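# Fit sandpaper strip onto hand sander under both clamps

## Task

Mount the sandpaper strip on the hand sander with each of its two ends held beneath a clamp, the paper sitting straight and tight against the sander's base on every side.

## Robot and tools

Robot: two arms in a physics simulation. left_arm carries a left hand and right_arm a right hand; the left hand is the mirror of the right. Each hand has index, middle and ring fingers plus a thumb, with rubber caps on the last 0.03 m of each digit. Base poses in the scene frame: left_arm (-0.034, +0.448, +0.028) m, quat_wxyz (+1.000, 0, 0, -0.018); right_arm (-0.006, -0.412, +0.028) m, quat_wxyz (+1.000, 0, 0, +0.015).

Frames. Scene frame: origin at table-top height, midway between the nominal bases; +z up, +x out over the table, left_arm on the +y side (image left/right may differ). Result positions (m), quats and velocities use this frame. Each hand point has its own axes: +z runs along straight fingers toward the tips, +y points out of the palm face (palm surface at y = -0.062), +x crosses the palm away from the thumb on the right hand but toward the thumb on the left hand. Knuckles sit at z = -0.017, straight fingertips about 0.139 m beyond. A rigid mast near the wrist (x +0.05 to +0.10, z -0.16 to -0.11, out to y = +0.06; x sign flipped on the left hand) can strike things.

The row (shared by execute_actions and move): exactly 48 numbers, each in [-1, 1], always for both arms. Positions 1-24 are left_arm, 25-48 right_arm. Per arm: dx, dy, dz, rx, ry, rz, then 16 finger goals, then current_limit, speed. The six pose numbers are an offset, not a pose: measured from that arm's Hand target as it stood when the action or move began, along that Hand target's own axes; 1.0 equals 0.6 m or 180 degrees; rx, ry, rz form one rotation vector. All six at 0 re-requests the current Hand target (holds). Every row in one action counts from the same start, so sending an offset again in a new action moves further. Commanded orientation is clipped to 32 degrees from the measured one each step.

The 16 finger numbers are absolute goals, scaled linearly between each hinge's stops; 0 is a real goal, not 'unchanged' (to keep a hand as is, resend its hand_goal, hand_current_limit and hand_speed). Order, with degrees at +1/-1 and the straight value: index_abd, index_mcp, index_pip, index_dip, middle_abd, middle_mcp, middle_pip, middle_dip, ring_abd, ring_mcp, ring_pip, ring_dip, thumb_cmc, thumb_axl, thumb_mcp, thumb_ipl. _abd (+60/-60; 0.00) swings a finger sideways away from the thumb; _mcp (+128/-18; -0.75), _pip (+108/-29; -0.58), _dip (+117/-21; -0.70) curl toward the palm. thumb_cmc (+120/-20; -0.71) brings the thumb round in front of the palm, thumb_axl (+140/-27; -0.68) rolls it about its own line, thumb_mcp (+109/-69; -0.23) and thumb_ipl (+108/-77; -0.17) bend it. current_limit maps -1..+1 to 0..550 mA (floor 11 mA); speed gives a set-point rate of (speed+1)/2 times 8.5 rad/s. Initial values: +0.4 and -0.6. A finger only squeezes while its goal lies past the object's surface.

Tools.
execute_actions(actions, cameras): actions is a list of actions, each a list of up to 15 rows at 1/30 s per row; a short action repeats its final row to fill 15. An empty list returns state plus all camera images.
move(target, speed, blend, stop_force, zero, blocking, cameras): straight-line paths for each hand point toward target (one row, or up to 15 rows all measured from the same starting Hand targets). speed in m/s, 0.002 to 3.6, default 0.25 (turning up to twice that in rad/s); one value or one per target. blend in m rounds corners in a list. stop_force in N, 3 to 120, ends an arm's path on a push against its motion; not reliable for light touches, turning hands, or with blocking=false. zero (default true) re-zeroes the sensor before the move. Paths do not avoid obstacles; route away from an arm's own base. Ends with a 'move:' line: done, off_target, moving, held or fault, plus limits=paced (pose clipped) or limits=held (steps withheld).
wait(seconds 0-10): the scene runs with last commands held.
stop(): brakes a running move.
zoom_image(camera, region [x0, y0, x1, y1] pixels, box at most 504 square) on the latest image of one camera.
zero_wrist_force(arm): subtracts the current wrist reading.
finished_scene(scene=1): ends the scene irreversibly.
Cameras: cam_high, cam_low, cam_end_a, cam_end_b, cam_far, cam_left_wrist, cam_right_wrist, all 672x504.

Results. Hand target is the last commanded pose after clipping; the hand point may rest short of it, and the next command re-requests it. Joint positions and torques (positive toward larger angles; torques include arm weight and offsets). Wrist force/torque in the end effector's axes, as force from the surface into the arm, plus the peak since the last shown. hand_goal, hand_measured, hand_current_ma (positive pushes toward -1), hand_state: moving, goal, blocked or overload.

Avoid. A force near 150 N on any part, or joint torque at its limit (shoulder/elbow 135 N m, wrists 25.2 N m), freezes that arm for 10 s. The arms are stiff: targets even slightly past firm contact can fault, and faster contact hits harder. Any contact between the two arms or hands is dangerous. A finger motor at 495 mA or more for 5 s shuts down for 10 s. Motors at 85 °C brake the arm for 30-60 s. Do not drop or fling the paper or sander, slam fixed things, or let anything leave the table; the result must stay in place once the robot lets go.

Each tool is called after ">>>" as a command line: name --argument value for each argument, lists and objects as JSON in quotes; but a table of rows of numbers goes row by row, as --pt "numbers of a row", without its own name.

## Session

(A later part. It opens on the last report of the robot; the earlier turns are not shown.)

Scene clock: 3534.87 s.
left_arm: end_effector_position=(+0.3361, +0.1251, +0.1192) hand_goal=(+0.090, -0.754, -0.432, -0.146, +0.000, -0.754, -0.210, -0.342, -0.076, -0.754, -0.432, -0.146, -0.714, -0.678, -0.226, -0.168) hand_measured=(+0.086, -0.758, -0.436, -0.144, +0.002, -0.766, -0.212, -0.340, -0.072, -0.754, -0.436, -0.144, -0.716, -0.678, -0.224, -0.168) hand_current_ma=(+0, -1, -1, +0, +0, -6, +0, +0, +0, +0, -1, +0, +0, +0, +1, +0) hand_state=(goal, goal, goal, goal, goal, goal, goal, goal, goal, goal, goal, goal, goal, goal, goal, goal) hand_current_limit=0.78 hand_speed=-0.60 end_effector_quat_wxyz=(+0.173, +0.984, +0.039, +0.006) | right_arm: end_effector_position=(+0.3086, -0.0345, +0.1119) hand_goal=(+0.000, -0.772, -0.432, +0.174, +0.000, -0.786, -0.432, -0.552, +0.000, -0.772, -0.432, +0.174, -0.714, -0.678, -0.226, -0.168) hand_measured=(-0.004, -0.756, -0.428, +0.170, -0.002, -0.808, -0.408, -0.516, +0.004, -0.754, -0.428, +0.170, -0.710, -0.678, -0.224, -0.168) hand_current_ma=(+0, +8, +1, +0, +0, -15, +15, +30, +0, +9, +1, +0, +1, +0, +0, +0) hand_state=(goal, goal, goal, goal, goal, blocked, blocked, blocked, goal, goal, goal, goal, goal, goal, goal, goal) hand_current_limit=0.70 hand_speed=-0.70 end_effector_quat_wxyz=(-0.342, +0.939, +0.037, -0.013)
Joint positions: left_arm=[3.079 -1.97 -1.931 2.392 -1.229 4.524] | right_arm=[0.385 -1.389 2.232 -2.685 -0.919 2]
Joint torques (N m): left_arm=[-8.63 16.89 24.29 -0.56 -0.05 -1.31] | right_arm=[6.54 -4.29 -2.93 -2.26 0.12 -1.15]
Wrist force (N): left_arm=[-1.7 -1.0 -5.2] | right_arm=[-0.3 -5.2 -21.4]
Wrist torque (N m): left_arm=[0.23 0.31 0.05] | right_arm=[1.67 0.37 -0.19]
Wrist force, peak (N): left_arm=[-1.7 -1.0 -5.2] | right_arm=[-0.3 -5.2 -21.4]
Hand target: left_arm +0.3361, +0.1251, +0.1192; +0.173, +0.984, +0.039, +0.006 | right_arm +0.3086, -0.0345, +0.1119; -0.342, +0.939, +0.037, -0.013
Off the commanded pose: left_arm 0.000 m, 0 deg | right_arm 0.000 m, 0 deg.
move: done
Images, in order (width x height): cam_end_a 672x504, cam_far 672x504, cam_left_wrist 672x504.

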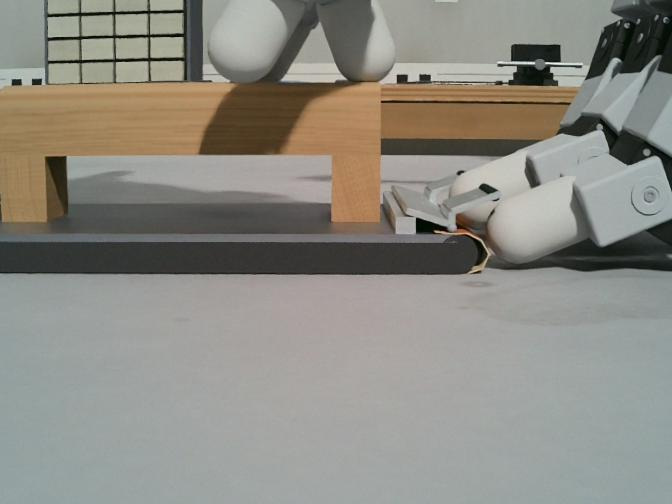

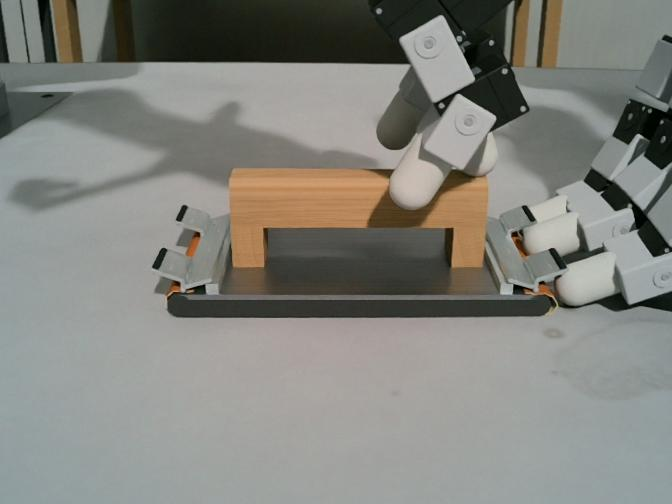

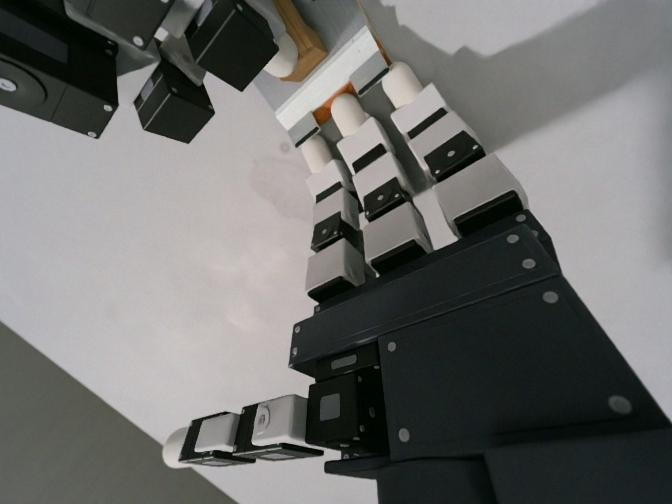

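>>> move --target '[0,0.00627,0.00228,0,0,0,0.09,-0.753,-0.431,-0.145,0,-0.753,-0.209,-0.341,-0.075,-0.753,-0.431,-0.145,-0.714,-0.678,-0.226,-0.168,0.78,-0.6,0,0,0,0,0,0,0,-0.771,-0.431,0.174,0,-0.785,-0.431,-0.551,0,-0.771,-0.431,0.174,-0.714,-0.678,-0.226,-0.168,0.7,-0.7]' --speed 0.01 --cameras '["cam_far","cam_end_a"]'

>>> zoom_image --camera "cam_end_a" --region '[400, 130, 672, 300]'

>>> zoom_image --camera "cam_far" --region '[440, 170, 640, 330]'

Scene clock: 3540.13 s.
left_arm: end_effector_position=(+0.3364, +0.1211, +0.1192) hand_goal=(+0.090, -0.754, -0.432, -0.146, +0.000, -0.754, -0.210, -0.342, -0.076, -0.754, -0.432, -0.146, -0.714, -0.678, -0.226, -0.168) hand_measured=(+0.086, -0.764, -0.436, -0.144, +0.002, -0.800, -0.198, -0.312, -0.072, -0.764, -0.436, -0.144, -0.716, -0.678, -0.224, -0.168) hand_current_ma=(+0, -4, -1, +0, +0, -59, +6, +27, +0, -5, -1, +0, +0, +0, +1, +0) hand_state=(goal, goal, goal, goal, goal, blocked, goal, blocked, goal, goal, goal, goal, goal, goal, goal, goal) hand_current_limit=0.78 hand_speed=-0.60 end_effector_quat_wxyz=(+0.173, +0.984, +0.039, +0.006) | right_arm: end_effector_position=(+0.3086, -0.0345, +0.1119) hand_goal=(+0.000, -0.772, -0.432, +0.174, +0.000, -0.786, -0.432, -0.552, +0.000, -0.772, -0.432, +0.174, -0.714, -0.678, -0.226, -0.168) hand_measured=(-0.004, -0.756, -0.428, +0.170, -0.002, -0.810, -0.408, -0.516, +0.004, -0.754, -0.428, +0.170, -0.710, -0.678, -0.224, -0.168) hand_current_ma=(+0, +8, +1, +0, +0, -16, +15, +31, +0, +9, +1, +0, +1, +0, +0, +0) hand_state=(goal, goal, goal, goal, goal, blocked, blocked, blocked, goal, goal, goal, goal, goal, goal, goal, goal) hand_current_limit=0.70 hand_speed=-0.70 end_effector_quat_wxyz=(-0.342, +0.939, +0.037, -0.013)
Joint positions: left_arm=[3.068 -1.973 -1.924 2.393 -1.23 4.512] | right_arm=[0.385 -1.389 2.232 -2.685 -0.919 2]
Joint torques (N m): left_arm=[-12.87 14.23 24.67 0.83 1.62 -1.33] | right_arm=[0.25 -3.26 -3.47 -2.27 0.82 0.62]
Wrist force (N): left_arm=[-1.7 -9.6 -17.1] | right_arm=[0.1 -4.9 -20.7]
Wrist torque (N m): left_arm=[1.21 0.02 0.26] | right_arm=[1.66 0.31 -0.16]
Wrist force, peak (N): left_arm=[-1.8 -9.2 -17.5] | right_arm=[-0.1 -5.5 -22.0]
Hand target: left_arm +0.3364, +0.1211, +0.1192; +0.173, +0.984, +0.039, +0.006 | right_arm +0.3086, -0.0345, +0.1119; -0.342, +0.939, +0.037, -0.013
Off the commanded pose: left_arm 0.000 m, 0 deg | right_arm 0.000 m, 0 deg.
move: done
Images, in order (width x height): cam_end_a 672x504, cam_far 672x504.

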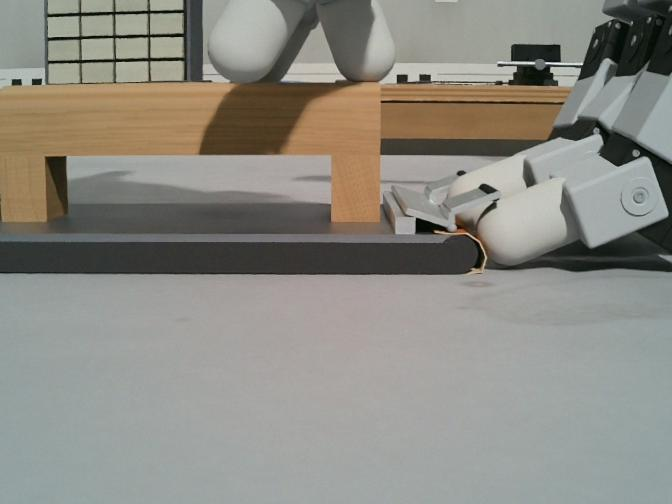

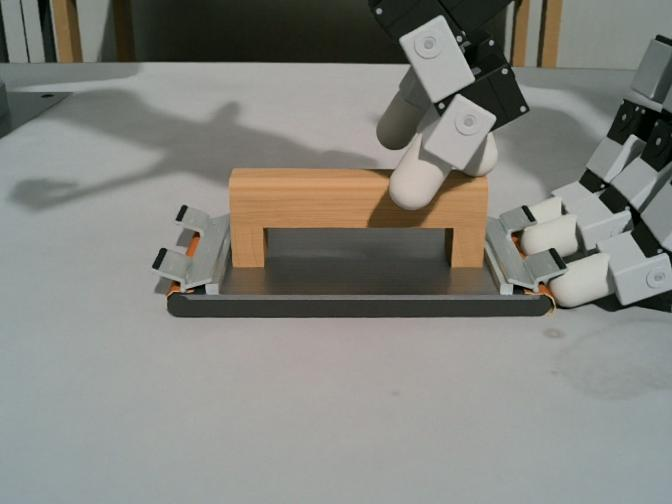

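Scaled by 1.853 from the camera's 672x504 image, which has a finer 960x720 frame.

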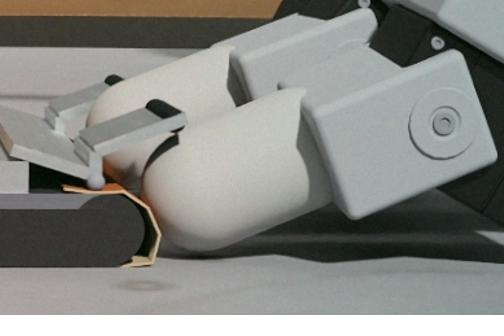

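Scaled by 2.520 from the camera's 672x504 image, which has a finer 960x720 frame.

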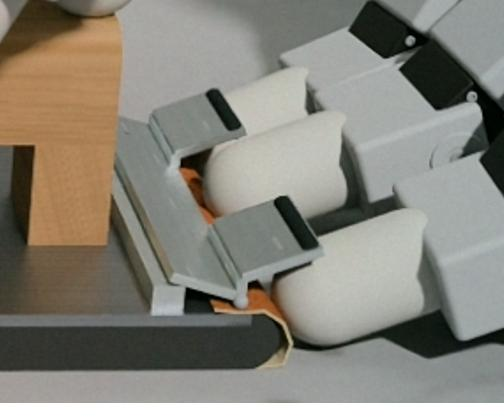

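>>> move --target '[0,0.00171,-0.0047,0,0,0,0.09,-0.753,-0.431,-0.145,0,-0.753,-0.209,-0.341,-0.075,-0.753,-0.431,-0.145,-0.714,-0.678,-0.226,-0.168,0.78,-0.6,0,0,0,0,0,0,0,-0.771,-0.431,0.174,0,-0.785,-0.431,-0.551,0,-0.771,-0.431,0.174,-0.714,-0.678,-0.226,-0.168,0.7,-0.7]' --speed 0.01 --cameras '["cam_far","cam_end_a"]'

>>> zoom_image --camera "cam_end_a" --region '[400, 130, 672, 300]'

>>> zoom_image --camera "cam_far" --region '[440, 170, 640, 330]'

Scene clock: 3550.00 s.
left_arm: end_effector_position=(+0.3364, +0.1211, +0.1221) hand_goal=(+0.090, -0.754, -0.432, -0.146, +0.000, -0.754, -0.210, -0.342, -0.076, -0.754, -0.432, -0.146, -0.714, -0.678, -0.226, -0.168) hand_measured=(+0.088, -0.768, -0.440, -0.150, +0.002, -0.796, -0.212, -0.334, -0.072, -0.768, -0.440, -0.148, -0.716, -0.678, -0.224, -0.168) hand_current_ma=(+0, -7, -3, -1, +0, -52, +0, +2, +0, -8, -3, +0, +0, +0, +1, +0) hand_state=(goal, goal, goal, goal, goal, blocked, goal, goal, goal, goal, goal, goal, goal, goal, goal, goal) hand_current_limit=0.78 hand_speed=-0.60 end_effector_quat_wxyz=(+0.173, +0.984, +0.039, +0.006) | right_arm: end_effector_position=(+0.3086, -0.0345, +0.1119) hand_goal=(+0.000, -0.772, -0.432, +0.174, +0.000, -0.786, -0.432, -0.552, +0.000, -0.772, -0.432, +0.174, -0.714, -0.678, -0.226, -0.168) hand_measured=(-0.004, -0.756, -0.428, +0.170, -0.002, -0.810, -0.408, -0.516, +0.004, -0.754, -0.428, +0.170, -0.710, -0.678, -0.224, -0.168) hand_current_ma=(+0, +8, +1, +0, +0, -16, +15, +32, +0, +9, +1, +0, +1, +0, +0, +0) hand_state=(goal, goal, goal, goal, goal, blocked, blocked, blocked, goal, goal, goal, goal, goal, goal, goal, goal) hand_current_limit=0.70 hand_speed=-0.70 end_effector_quat_wxyz=(-0.342, +0.939, +0.037, -0.013)
Joint positions: left_arm=[3.068 -1.968 -1.922 2.386 -1.23 4.512] | right_arm=[0.385 -1.389 2.232 -2.685 -0.919 2]
Joint torques (N m): left_arm=[-7.97 46.36 25.6 -3.67 1.56 -1.4] | right_arm=[-6.81 -4.11 -3.01 -2.42 1.23 1]
Wrist force (N): left_arm=[-1.8 -2.8 -5.1] | right_arm=[-0.2 -5.4 -21.8]
Wrist torque (N m): left_arm=[0.30 0.27 0.09] | right_arm=[1.70 0.39 -0.18]
Wrist force, peak (N): left_arm=[-1.5 -9.4 -18.3] | right_arm=[-0.2 -5.4 -22.0]
Hand target: left_arm +0.3364, +0.1211, +0.1222; +0.173, +0.984, +0.039, +0.006 | right_arm +0.3086, -0.0345, +0.1119; -0.342, +0.939, +0.037, -0.013
Off the commanded pose: left_arm 0.000 m, 0 deg | right_arm 0.000 m, 0 deg.
move: done
Images, in order (width x height): cam_end_a 672x504, cam_far 672x504.

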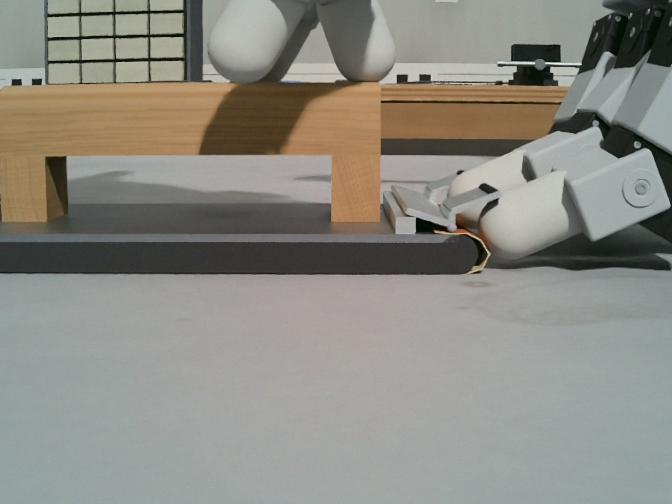

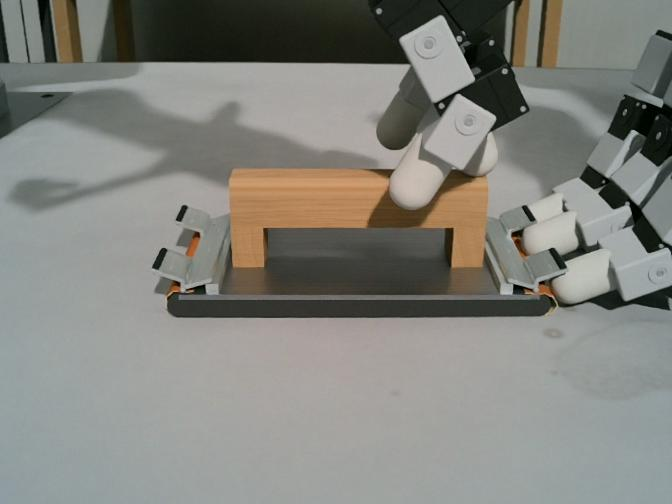

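Scaled by 1.853 from the camera's 672x504 image, which has a finer 960x720 frame.

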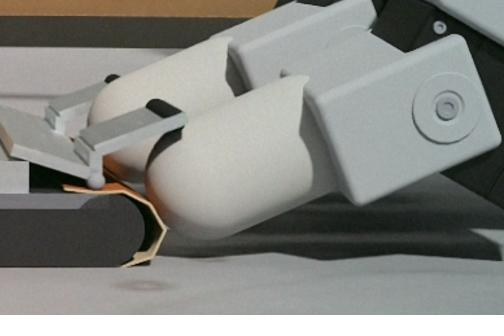

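Scaled by 2.520 from the camera's 672x504 image, which has a finer 960x720 frame.

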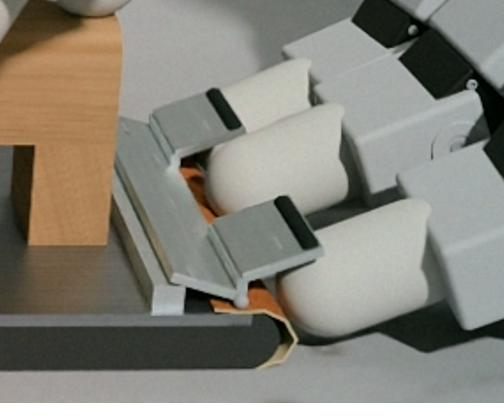

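>>> move --target '[0,0.00171,-0.0047,0,0,0,0.09,-0.753,-0.431,-0.145,0,-0.753,-0.209,-0.341,-0.075,-0.753,-0.431,-0.145,-0.714,-0.678,-0.226,-0.168,0.78,-0.6,0,0,0,0,0,0,0,-0.771,-0.431,0.174,0,-0.785,-0.431,-0.551,0,-0.771,-0.431,0.174,-0.714,-0.678,-0.226,-0.168,0.7,-0.7]' --speed 0.01 --cameras '["cam_far","cam_end_a"]'

>>> zoom_image --camera "cam_end_a" --region '[400, 130, 672, 300]'

>>> zoom_image --camera "cam_far" --region '[440, 170, 640, 330]'

Scene clock: 3554.47 s.
left_arm: end_effector_position=(+0.3364, +0.1211, +0.1250) hand_goal=(+0.090, -0.754, -0.432, -0.146, +0.000, -0.754, -0.210, -0.342, -0.076, -0.754, -0.432, -0.146, -0.714, -0.678, -0.226, -0.168) hand_measured=(+0.088, -0.778, -0.446, -0.154, +0.002, -0.762, -0.216, -0.342, -0.072, -0.776, -0.448, -0.154, -0.716, -0.678, -0.224, -0.168) hand_current_ma=(+0, -19, -7, -2, +0, -3, -1, +0, +1, -17, -9, -2, +0, +0, +1, +0) hand_state=(goal, blocked, goal, goal, goal, goal, goal, goal, goal, blocked, goal, goal, goal, goal, goal, goal) hand_current_limit=0.78 hand_speed=-0.60 end_effector_quat_wxyz=(+0.173, +0.984, +0.039, +0.006) | right_arm: end_effector_position=(+0.3086, -0.0345, +0.1119) hand_goal=(+0.000, -0.772, -0.432, +0.174, +0.000, -0.786, -0.432, -0.552, +0.000, -0.772, -0.432, +0.174, -0.714, -0.678, -0.226, -0.168) hand_measured=(-0.004, -0.756, -0.428, +0.170, -0.002, -0.810, -0.408, -0.514, +0.004, -0.754, -0.428, +0.170, -0.710, -0.678, -0.224, -0.168) hand_current_ma=(+0, +8, +1, +0, +0, -16, +16, +32, +0, +9, +1, +0, +1, +0, +0, +0) hand_state=(goal, goal, goal, goal, goal, blocked, blocked, blocked, goal, goal, goal, goal, goal, goal, goal, goal) hand_current_limit=0.70 hand_speed=-0.70 end_effector_quat_wxyz=(-0.342, +0.939, +0.037, -0.013)
Joint positions: left_arm=[3.068 -1.963 -1.919 2.378 -1.23 4.512] | right_arm=[0.385 -1.389 2.232 -2.685 -0.919 2]
Joint torques (N m): left_arm=[6.89 47.72 24.7 -3.73 1.85 -0.75] | right_arm=[-6.66 -5.71 -4.33 -1.92 1.58 1.22]
Wrist force (N): left_arm=[-1.5 -1.4 -1.9] | right_arm=[0.1 -5.4 -21.9]
Wrist torque (N m): left_arm=[0.11 0.32 0.08] | right_arm=[1.70 0.36 -0.17]
Wrist force, peak (N): left_arm=[-1.7 -2.6 -5.4] | right_arm=[0.0 -5.5 -22.2]
Hand target: left_arm +0.3364, +0.1211, +0.1252; +0.173, +0.984, +0.039, +0.006 | right_arm +0.3086, -0.0345, +0.1119; -0.342, +0.939, +0.037, -0.013
Off the commanded pose: left_arm 0.000 m, 0 deg | right_arm 0.000 m, 0 deg.
move: done
Images, in order (width x height): cam_end_a 672x504, cam_far 672x504.

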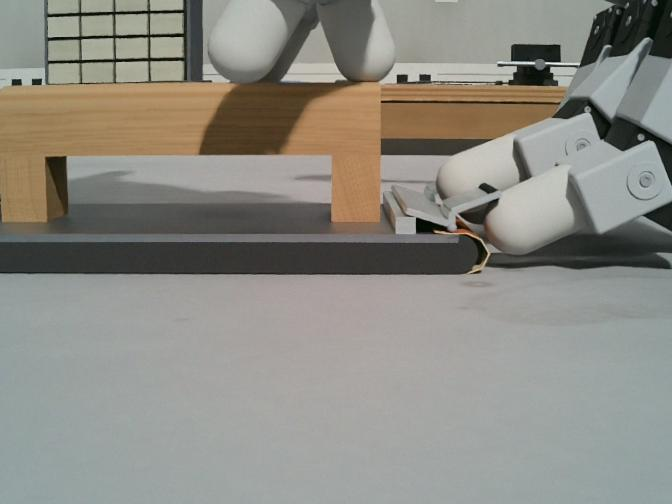

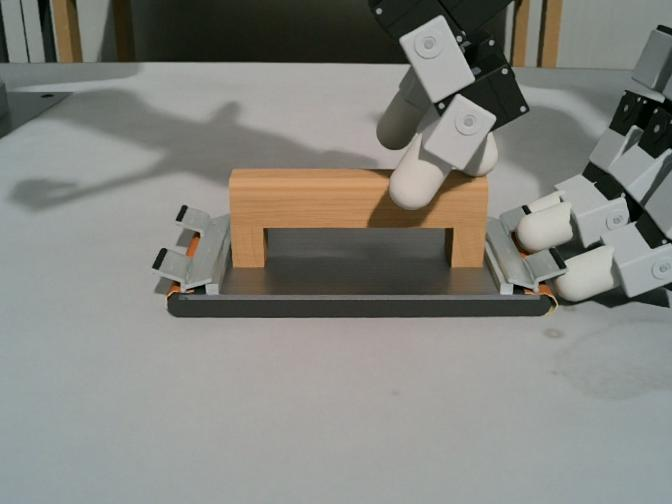

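Scaled by 1.853 from the camera's 672x504 image, which has a finer 960x720 frame.

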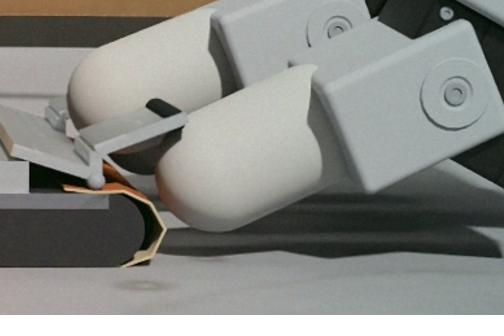

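Scaled by 2.520 from the camera's 672x504 image, which has a finer 960x720 frame.

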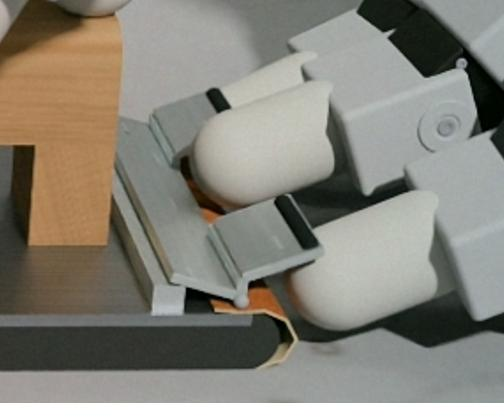

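>>> move --target '[0,0.00228,-0.00627,0,0,0,0.09,-0.753,-0.431,-0.145,0,-0.753,-0.209,-0.341,-0.075,-0.753,-0.431,-0.145,-0.714,-0.678,-0.226,-0.168,0.78,-0.6,0,0,0,0,0,0,0,-0.771,-0.431,0.174,0,-0.785,-0.431,-0.551,0,-0.771,-0.431,0.174,-0.714,-0.678,-0.226,-0.168,0.7,-0.7]' --speed 0.01 --cameras '["cam_far","cam_end_a"]'

>>> zoom_image --camera "cam_end_a" --region '[400, 130, 672, 300]'

>>> zoom_image --camera "cam_far" --region '[440, 170, 640, 330]'

Scene clock: 3561.50 s.
left_arm: end_effector_position=(+0.3364, +0.1211, +0.1291) hand_goal=(+0.090, -0.754, -0.432, -0.146, +0.000, -0.754, -0.210, -0.342, -0.076, -0.754, -0.432, -0.146, -0.714, -0.678, -0.226, -0.168) hand_measured=(+0.088, -0.788, -0.452, -0.156, +0.002, -0.762, -0.216, -0.342, -0.072, -0.788, -0.456, -0.156, -0.716, -0.678, -0.224, -0.168) hand_current_ma=(+0, -36, -12, -4, +0, -3, -1, +0, +1, -35, -17, -4, +0, +0, +1, +0) hand_state=(goal, blocked, goal, goal, goal, goal, goal, goal, goal, blocked, blocked, goal, goal, goal, goal, goal) hand_current_limit=0.78 hand_speed=-0.60 end_effector_quat_wxyz=(+0.173, +0.984, +0.039, +0.006) | right_arm: end_effector_position=(+0.3086, -0.0345, +0.1119) hand_goal=(+0.000, -0.772, -0.432, +0.174, +0.000, -0.786, -0.432, -0.552, +0.000, -0.772, -0.432, +0.174, -0.714, -0.678, -0.226, -0.168) hand_measured=(-0.004, -0.756, -0.428, +0.170, -0.002, -0.810, -0.406, -0.514, +0.004, -0.754, -0.428, +0.170, -0.710, -0.678, -0.224, -0.168) hand_current_ma=(+0, +8, +1, +0, +0, -16, +16, +32, +0, +9, +1, +0, +1, +0, +0, +0) hand_state=(goal, goal, goal, goal, goal, blocked, blocked, blocked, goal, goal, goal, goal, goal, goal, goal, goal) hand_current_limit=0.70 hand_speed=-0.70 end_effector_quat_wxyz=(-0.342, +0.939, +0.037, -0.013)
Joint positions: left_arm=[3.068 -1.956 -1.916 2.368 -1.23 4.512] | right_arm=[0.385 -1.389 2.232 -2.685 -0.919 2]
Joint torques (N m): left_arm=[-4.27 47.12 25.51 -3.81 1.35 -1.48] | right_arm=[-5.4 -6.89 -4.59 -1.64 1.74 0.73]
Wrist force (N): left_arm=[-1.8 -2.9 -1.9] | right_arm=[0.1 -5.4 -22.2]
Wrist torque (N m): left_arm=[0.15 0.36 0.10] | right_arm=[1.74 0.35 -0.16]
Wrist force, peak (N): left_arm=[-1.9 -3.3 -0.8] | right_arm=[-0.1 -5.6 -22.2]
Hand target: left_arm +0.3364, +0.1211, +0.1292; +0.173, +0.984, +0.039, +0.006 | right_arm +0.3086, -0.0345, +0.1119; -0.342, +0.939, +0.037, -0.013
Off the commanded pose: left_arm 0.000 m, 0 deg | right_arm 0.000 m, 0 deg.
move: done
Images, in order (width x height): cam_end_a 672x504, cam_far 672x504.

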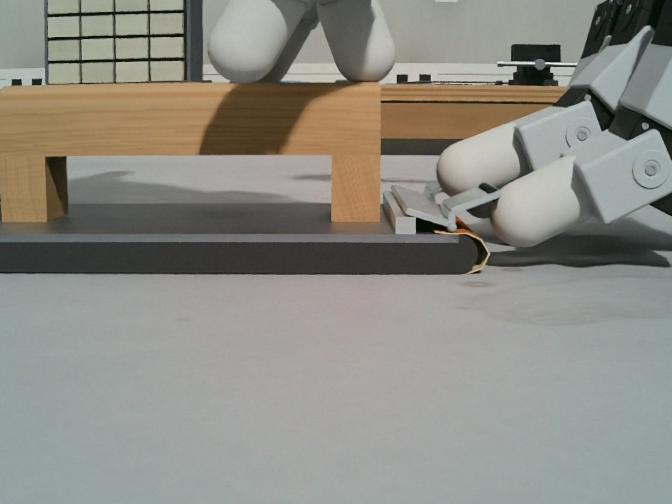

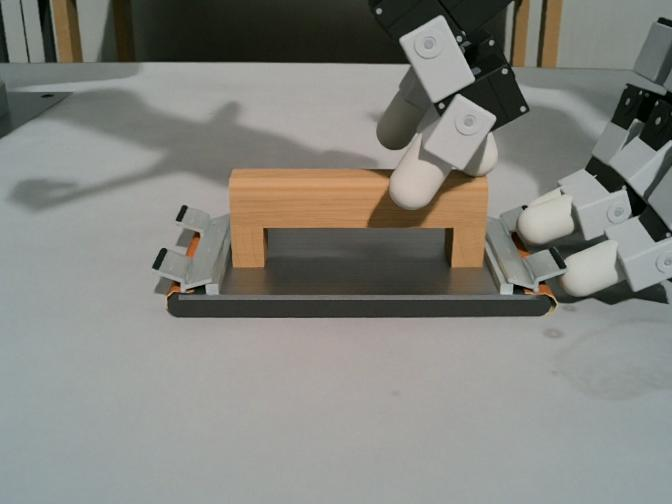

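Scaled by 1.853 from the camera's 672x504 image, which has a finer 960x720 frame.

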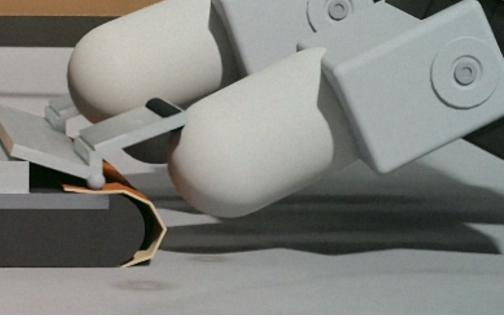

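Scaled by 2.520 from the camera's 672x504 image, which has a finer 960x720 frame.

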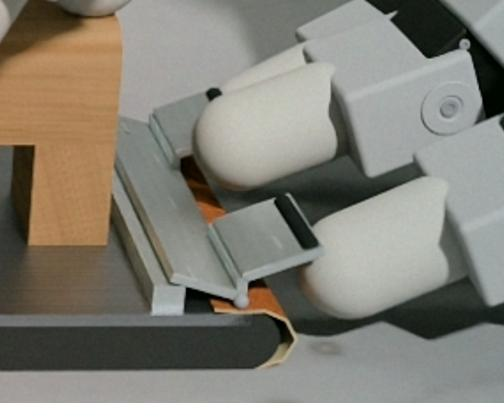

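>>> zoom_image --camera "cam_far" --region '[510, 275, 570, 325]'

>>> zoom_image --camera "cam_end_a" --region '[425, 200, 505, 290]'

Scaled by 8.400 from the camera's 672x504 image, which has a finer 960x720 frame.

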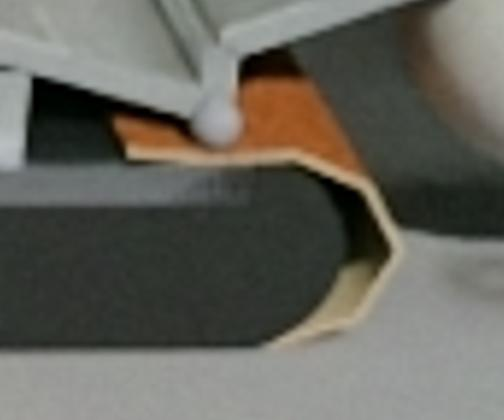

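Scaled by 5.600 from the camera's 672x504 image, which has a finer 960x720 frame.

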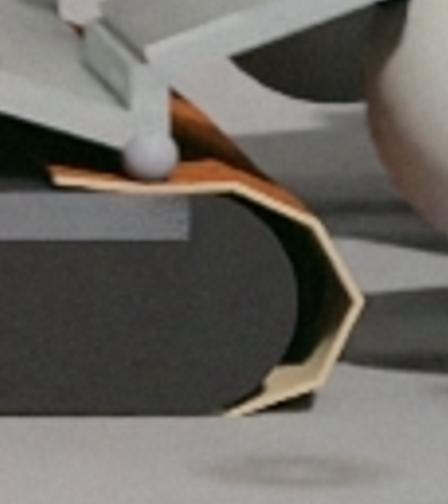

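>>> move --pt "0 -0.0057 0.01567 0 0 0 0.09 -0.753 -0.431 -0.145 0 -0.753 -0.209 -0.341 -0.075 -0.753 -0.431 -0.145 -0.714 -0.678 -0.226 -0.168 0.78 -0.8 0 0 0 0 0 0 0 -0.771 -0.431 0.174 0 -0.785 -0.431 -0.551 0 -0.771 -0.431 0.174 -0.714 -0.678 -0.226 -0.168 0.7 -0.7" --pt "0 -0.0057 0.01567 0 0 0 0.09 -0.653 -0.431 -0.145 0 -0.753 -0.209 -0.341 -0.075 -0.653 -0.431 -0.145 -0.714 -0.678 -0.226 -0.168 0.78 -0.8 0 0 0 0 0 0 0 -0.771 -0.431 0.174 0 -0.785 -0.431 -0.551 0 -0.771 -0.431 0.174 -0.714 -0.678 -0.226 -0.168 0.7 -0.7" --speed 0.02 --cameras '["cam_far","cam_end_a"]'

>>> zoom_image --camera "cam_end_a" --region '[400, 130, 672, 300]'

>>> zoom_image --camera "cam_far" --region '[440, 170, 640, 330]'

Scene clock: 3592.93 s.
left_arm: end_effector_position=(+0.3364, +0.1211, +0.1192) hand_goal=(+0.090, -0.654, -0.432, -0.146, +0.000, -0.754, -0.210, -0.342, -0.076, -0.654, -0.432, -0.146, -0.714, -0.678, -0.226, -0.168) hand_measured=(+0.088, -0.746, -0.448, -0.148, +0.002, -0.772, -0.190, -0.316, -0.072, -0.746, -0.450, -0.148, -0.716, -0.678, -0.224, -0.168) hand_current_ma=(+0, -198, -9, +0, +0, -11, +12, +21, +1, -195, -11, +0, +0, +0, +1, +0) hand_state=(goal, blocked, goal, goal, goal, goal, goal, blocked, goal, blocked, goal, goal, goal, goal, goal, goal) hand_current_limit=0.78 hand_speed=-0.80 end_effector_quat_wxyz=(+0.173, +0.984, +0.039, +0.006) | right_arm: end_effector_position=(+0.3086, -0.0345, +0.1119) hand_goal=(+0.000, -0.772, -0.432, +0.174, +0.000, -0.786, -0.432, -0.552, +0.000, -0.772, -0.432, +0.174, -0.714, -0.678, -0.226, -0.168) hand_measured=(-0.004, -0.756, -0.428, +0.170, -0.002, -0.810, -0.406, -0.514, +0.004, -0.754, -0.428, +0.170, -0.710, -0.678, -0.224, -0.168) hand_current_ma=(+0, +8, +1, +0, +0, -16, +16, +32, +0, +9, +1, +0, +1, +0, +0, +0) hand_state=(goal, goal, goal, goal, goal, blocked, blocked, blocked, goal, goal, goal, goal, goal, goal, goal, goal) hand_current_limit=0.70 hand_speed=-0.70 end_effector_quat_wxyz=(-0.342, +0.939, +0.037, -0.013)
Joint positions: left_arm=[3.068 -1.973 -1.924 2.393 -1.23 4.512] | right_arm=[0.385 -1.389 2.232 -2.685 -0.919 2]
Joint torques (N m): left_arm=[4.97 16.35 0.46 0.54 3.2 1.61] | right_arm=[-6.02 -7.4 -5.3 -1.27 1.55 0.88]
Wrist force (N): left_arm=[-1.6 -10.4 -16.2] | right_arm=[-0.2 -5.0 -21.2]
Wrist torque (N m): left_arm=[1.22 0.01 0.29] | right_arm=[1.68 0.35 -0.18]
Wrist force, peak (N): left_arm=[-1.7 -10.5 -16.4] | right_arm=[0.2 -5.4 -22.3]
Hand target: left_arm +0.3364, +0.1211, +0.1192; +0.173, +0.984, +0.039, +0.006 | right_arm +0.3086, -0.0345, +0.1119; -0.342, +0.939, +0.037, -0.013
Off the commanded pose: left_arm 0.000 m, 0 deg | right_arm 0.000 m, 0 deg.
move: done
Images, in order (width x height): cam_end_a 672x504, cam_far 672x504.

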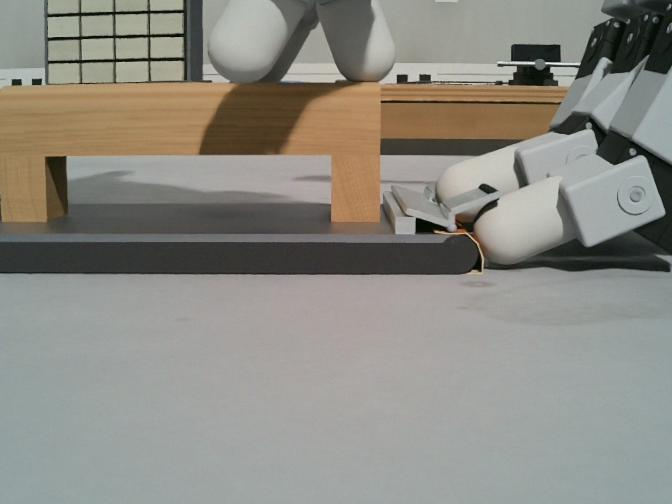

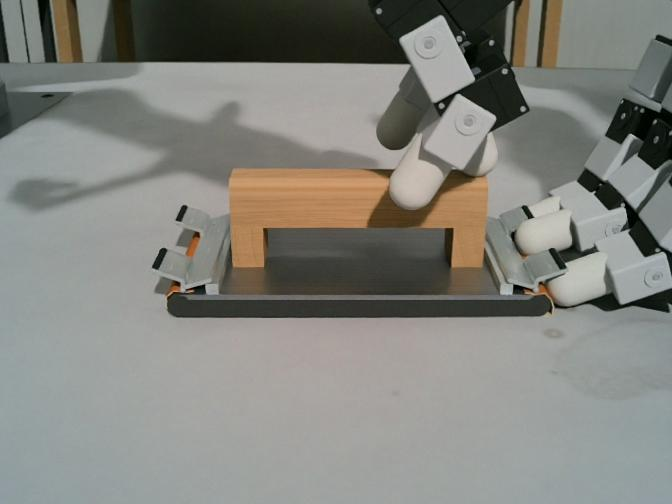

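Scaled by 1.853 from the camera's 672x504 image, which has a finer 960x720 frame.

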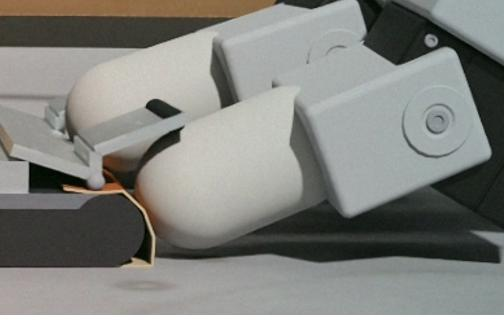

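Scaled by 2.520 from the camera's 672x504 image, which has a finer 960x720 frame.

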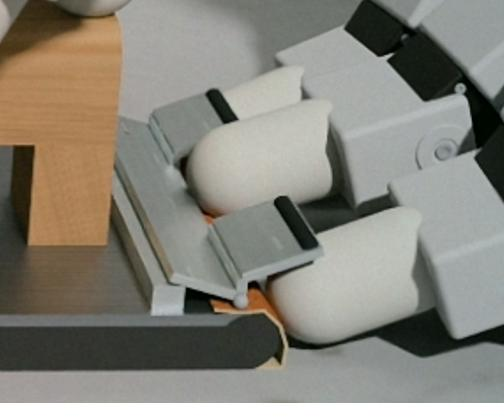

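>>> move --target '[0,0.00228,-0.00627,0,0,0,0.09,-0.603,-0.431,-0.145,0,-0.753,-0.209,-0.341,-0.075,-0.603,-0.431,-0.145,-0.714,-0.678,-0.226,-0.168,0.78,-0.8,0,0,0,0,0,0,0,-0.771,-0.431,0.174,0,-0.785,-0.431,-0.551,0,-0.771,-0.431,0.174,-0.714,-0.678,-0.226,-0.168,0.7,-0.7]' --speed 0.01 --cameras '["cam_far","cam_end_a"]'

>>> zoom_image --camera "cam_end_a" --region '[400, 130, 672, 300]'

>>> zoom_image --camera "cam_far" --region '[440, 170, 640, 330]'

Scene clock: 3601.47 s.
left_arm: end_effector_position=(+0.3364, +0.1211, +0.1231) hand_goal=(+0.090, -0.604, -0.432, -0.146, +0.000, -0.754, -0.210, -0.342, -0.076, -0.604, -0.432, -0.146, -0.714, -0.678, -0.226, -0.168) hand_measured=(+0.088, -0.736, -0.474, -0.170, +0.002, -0.762, -0.208, -0.340, -0.068, -0.734, -0.476, -0.166, -0.716, -0.678, -0.224, -0.168) hand_current_ma=(+0, -362, -47, -19, +0, -3, +0, +0, +2, -358, -51, -14, +0, +0, +1, +0) hand_state=(goal, blocked, blocked, blocked, goal, goal, goal, goal, goal, blocked, blocked, blocked, goal, goal, goal, goal) hand_current_limit=0.78 hand_speed=-0.80 end_effector_quat_wxyz=(+0.173, +0.984, +0.039, +0.006) | right_arm: end_effector_position=(+0.3086, -0.0345, +0.1119) hand_goal=(+0.000, -0.772, -0.432, +0.174, +0.000, -0.786, -0.432, -0.552, +0.000, -0.772, -0.432, +0.174, -0.714, -0.678, -0.226, -0.168) hand_measured=(-0.004, -0.756, -0.428, +0.170, -0.002, -0.810, -0.406, -0.514, +0.004, -0.754, -0.428, +0.170, -0.710, -0.678, -0.224, -0.168) hand_current_ma=(+0, +8, +1, +0, +0, -17, +16, +33, +0, +9, +1, +0, +1, +0, +0, +0) hand_state=(goal, goal, goal, goal, goal, blocked, blocked, blocked, goal, goal, goal, goal, goal, goal, goal, goal) hand_current_limit=0.70 hand_speed=-0.70 end_effector_quat_wxyz=(-0.342, +0.939, +0.037, -0.013)
Joint positions: left_arm=[3.068 -1.966 -1.921 2.383 -1.229 4.512] | right_arm=[0.385 -1.389 2.232 -2.685 -0.919 2]
Joint torques (N m): left_arm=[3.24 47.98 26.57 -4.05 3.63 0.83] | right_arm=[-5.84 -6.75 -5.93 -0.57 1.54 0.69]
Wrist force (N): left_arm=[-1.7 -5.1 1.8] | right_arm=[0.0 -5.3 -21.7]
Wrist torque (N m): left_arm=[0.23 0.36 0.17] | right_arm=[1.71 0.37 -0.17]
Wrist force, peak (N): left_arm=[-1.6 -12.9 -16.3] | right_arm=[-0.1 -5.4 -22.5]
Hand target: left_arm +0.3364, +0.1211, +0.1232; +0.173, +0.984, +0.039, +0.006 | right_arm +0.3086, -0.0345, +0.1119; -0.342, +0.939, +0.037, -0.013
Off the commanded pose: left_arm 0.000 m, 0 deg | right_arm 0.000 m, 0 deg.
move: done
Images, in order (width x height): cam_end_a 672x504, cam_far 672x504.

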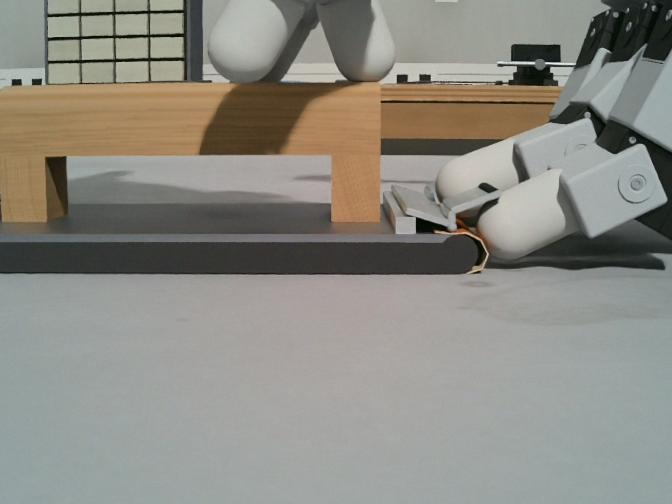

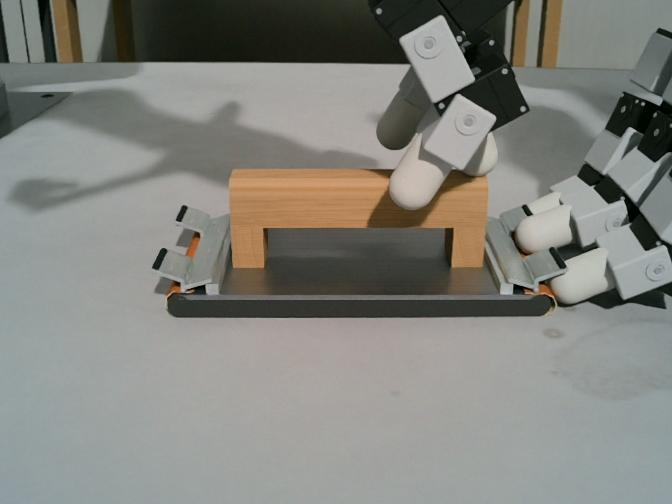

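Scaled by 1.853 from the camera's 672x504 image, which has a finer 960x720 frame.

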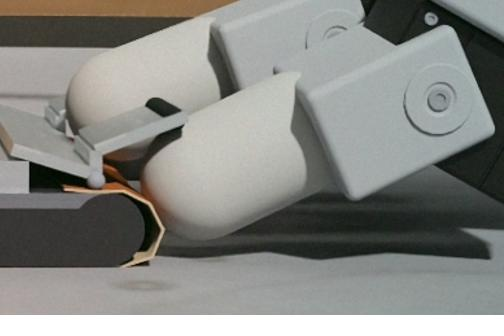

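Scaled by 2.520 from the camera's 672x504 image, which has a finer 960x720 frame.

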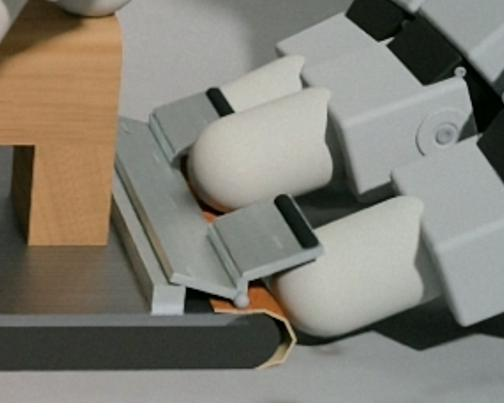

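>>> move --target '[0,0.01111,-0.00128,0,0,0,0.09,-0.603,-0.431,-0.145,0,-0.753,-0.209,-0.341,-0.075,-0.603,-0.431,-0.145,-0.714,-0.678,-0.226,-0.168,0.78,-0.8,0,0,0,0,0,0,0,-0.771,-0.431,0.174,0,-0.785,-0.431,-0.551,0,-0.771,-0.431,0.174,-0.714,-0.678,-0.226,-0.168,0.7,-0.7]' --speed 0.01 --cameras '["cam_far","cam_end_a"]'

>>> zoom_image --camera "cam_end_a" --region '[400, 130, 672, 300]'

>>> zoom_image --camera "cam_far" --region '[440, 170, 640, 330]'

Scene clock: 3610.27 s.
left_arm: end_effector_position=(+0.3369, +0.1152, +0.1262) hand_goal=(+0.090, -0.604, -0.432, -0.146, +0.000, -0.754, -0.210, -0.342, -0.076, -0.604, -0.432, -0.146, -0.714, -0.678, -0.226, -0.168) hand_measured=(+0.086, -0.748, -0.502, -0.174, +0.002, -0.780, -0.210, -0.334, -0.066, -0.742, -0.512, -0.172, -0.716, -0.678, -0.224, -0.168) hand_current_ma=(-1, -427, -112, -23, +0, -23, +0, +3, +3, -398, -137, -19, +0, +0, +1, +0) hand_state=(goal, blocked, blocked, blocked, goal, blocked, goal, goal, goal, blocked, blocked, blocked, goal, goal, goal, goal) hand_current_limit=0.78 hand_speed=-0.80 end_effector_quat_wxyz=(+0.173, +0.984, +0.039, +0.006) | right_arm: end_effector_position=(+0.3086, -0.0345, +0.1119) hand_goal=(+0.000, -0.772, -0.432, +0.174, +0.000, -0.786, -0.432, -0.552, +0.000, -0.772, -0.432, +0.174, -0.714, -0.678, -0.226, -0.168) hand_measured=(-0.004, -0.756, -0.428, +0.170, -0.002, -0.810, -0.406, -0.514, +0.004, -0.754, -0.428, +0.170, -0.710, -0.678, -0.224, -0.168) hand_current_ma=(+0, +8, +1, +0, +0, -17, +17, +35, +0, +9, +1, +0, +1, +0, +0, +0) hand_state=(goal, goal, goal, goal, goal, blocked, blocked, blocked, goal, goal, goal, goal, goal, goal, goal, goal) hand_current_limit=0.70 hand_speed=-0.70 end_effector_quat_wxyz=(-0.342, +0.939, +0.037, -0.013)
Joint positions: left_arm=[3.051 -1.966 -1.908 2.376 -1.231 4.495] | right_arm=[0.385 -1.389 2.232 -2.685 -0.919 2]
Joint torques (N m): left_arm=[-15.12 23.94 28.55 -2.26 4.6 -1.45] | right_arm=[-7.42 -8.47 -6.5 -0.5 1.76 0.86]
Wrist force (N): left_arm=[-1.9 -20.8 -11.3] | right_arm=[-0.3 -5.0 -21.8]
Wrist torque (N m): left_arm=[1.76 -0.03 0.55] | right_arm=[1.76 0.39 -0.20]
Wrist force, peak (N): left_arm=[-1.9 -20.8 -11.3] | right_arm=[-0.4 -5.9 -22.9]
Hand target: left_arm +0.3369, +0.1151, +0.1262; +0.173, +0.984, +0.039, +0.006 | right_arm +0.3086, -0.0345, +0.1119; -0.342, +0.939, +0.037, -0.013
Off the commanded pose: left_arm 0.000 m, 0 deg | right_arm 0.000 m, 0 deg.
move: done
Images, in order (width x height): cam_end_a 672x504, cam_far 672x504.

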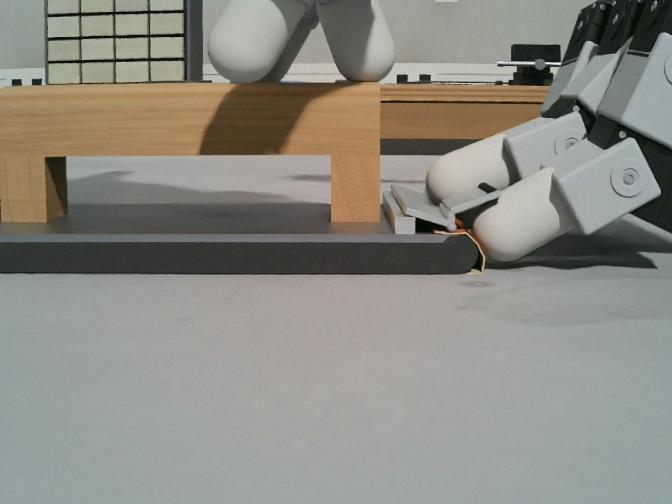

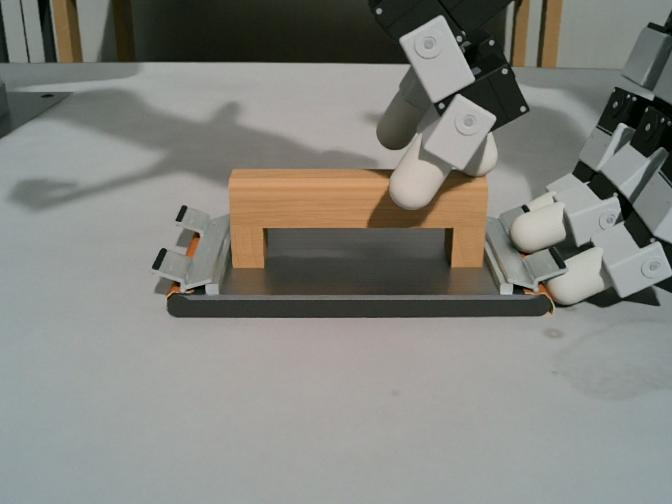

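Scaled by 1.853 from the camera's 672x504 image, which has a finer 960x720 frame.

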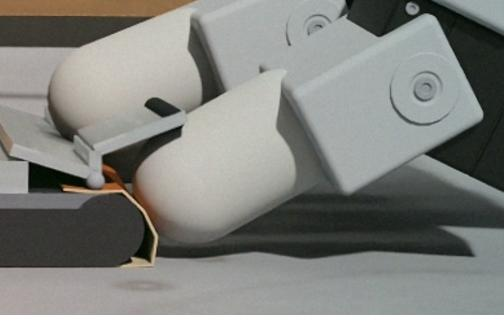

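Scaled by 2.520 from the camera's 672x504 image, which has a finer 960x720 frame.

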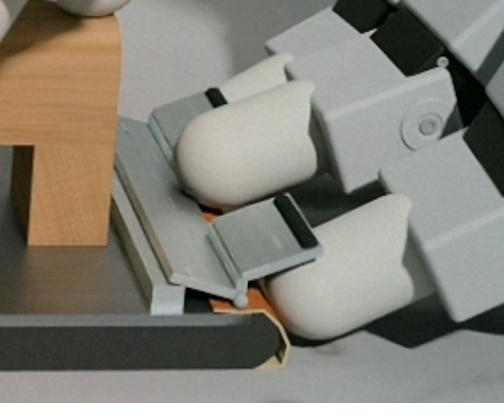

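>>> move --target '[0,-0.02555,-0.00096,0,0,0,0.09,-0.753,-0.431,-0.145,0,-0.753,-0.209,-0.341,-0.075,-0.753,-0.431,-0.145,-0.714,-0.678,-0.226,-0.168,0.78,-0.8,0,0,0,0,0,0,0,-0.771,-0.431,0.174,0,-0.785,-0.431,-0.551,0,-0.771,-0.431,0.174,-0.714,-0.678,-0.226,-0.168,0.7,-0.7]' --speed 0.02 --cameras '["cam_end_a"]'

>>> zoom_image --camera "cam_end_a" --region '[400, 130, 672, 300]'

Scene clock: 3628.47 s.
left_arm: end_effector_position=(+0.3357, +0.1296, +0.1215) hand_goal=(+0.090, -0.754, -0.432, -0.146, +0.000, -0.754, -0.210, -0.342, -0.076, -0.754, -0.432, -0.146, -0.714, -0.678, -0.226, -0.168) hand_measured=(+0.086, -0.762, -0.436, -0.150, +0.000, -0.762, -0.208, -0.340, -0.072, -0.762, -0.438, -0.150, -0.716, -0.678, -0.224, -0.168) hand_current_ma=(-1, -3, -1, -1, +0, -3, +0, +0, +1, -3, -1, -1, +0, +0, +1, +0) hand_state=(goal, goal, goal, goal, goal, goal, goal, goal, goal, goal, goal, goal, goal, goal, goal, goal) hand_current_limit=0.78 hand_speed=-0.80 end_effector_quat_wxyz=(+0.173, +0.984, +0.039, +0.006) | right_arm: end_effector_position=(+0.3086, -0.0345, +0.1119) hand_goal=(+0.000, -0.772, -0.432, +0.174, +0.000, -0.786, -0.432, -0.552, +0.000, -0.772, -0.432, +0.174, -0.714, -0.678, -0.226, -0.168) hand_measured=(-0.004, -0.756, -0.428, +0.170, -0.002, -0.812, -0.406, -0.514, +0.004, -0.754, -0.428, +0.170, -0.710, -0.678, -0.224, -0.168) hand_current_ma=(+0, +8, +1, +0, +0, -18, +17, +35, +0, +9, +1, +0, +1, +0, +0, +0) hand_state=(goal, goal, goal, goal, goal, blocked, blocked, blocked, goal, goal, goal, goal, goal, goal, goal, goal) hand_current_limit=0.70 hand_speed=-0.70 end_effector_quat_wxyz=(-0.342, +0.939, +0.037, -0.013)
Joint positions: left_arm=[3.091 -1.962 -1.936 2.386 -1.228 4.537] | right_arm=[0.385 -1.389 2.232 -2.685 -0.919 2]
Joint torques (N m): left_arm=[11.43 44.5 -0.14 -0.77 2.43 1.87] | right_arm=[-5.72 -10.02 -6.72 -0.28 1.73 0.69]
Wrist force (N): left_arm=[-1.5 -0.1 -3.6] | right_arm=[-0.1 -4.4 -19.6]
Wrist torque (N m): left_arm=[0.07 0.33 -0.07] | right_arm=[1.64 0.34 -0.17]
Wrist force, peak (N): left_arm=[-2.3 -21.2 -11.7] | right_arm=[-0.4 -5.6 -22.8]
Hand target: left_arm +0.3357, +0.1296, +0.1215; +0.173, +0.984, +0.039, +0.006 | right_arm +0.3086, -0.0345, +0.1119; -0.342, +0.939, +0.037, -0.013
Off the commanded pose: left_arm 0.000 m, 0 deg | right_arm 0.000 m, 0 deg.
move: done
Images, in order (width x height): cam_end_a 672x504.

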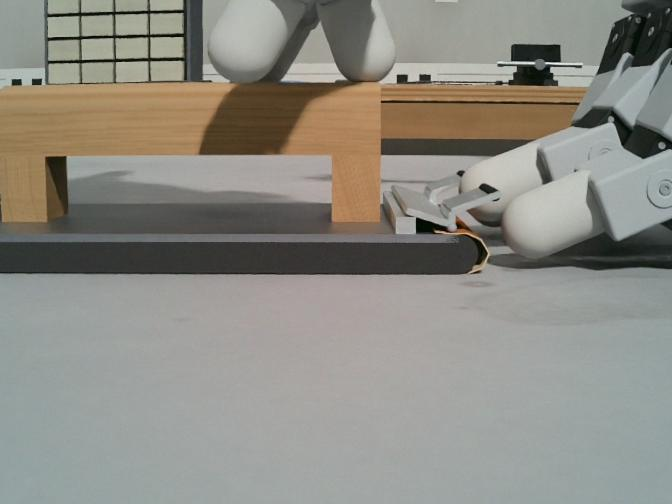

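Scaled by 1.853 from the camera's 672x504 image, which has a finer 960x720 frame.

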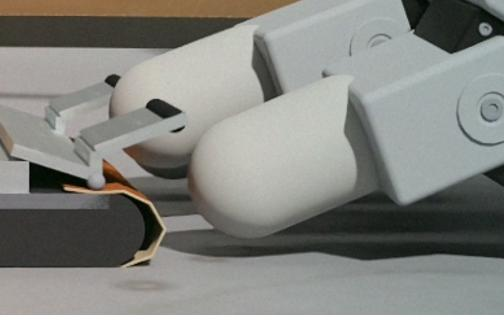

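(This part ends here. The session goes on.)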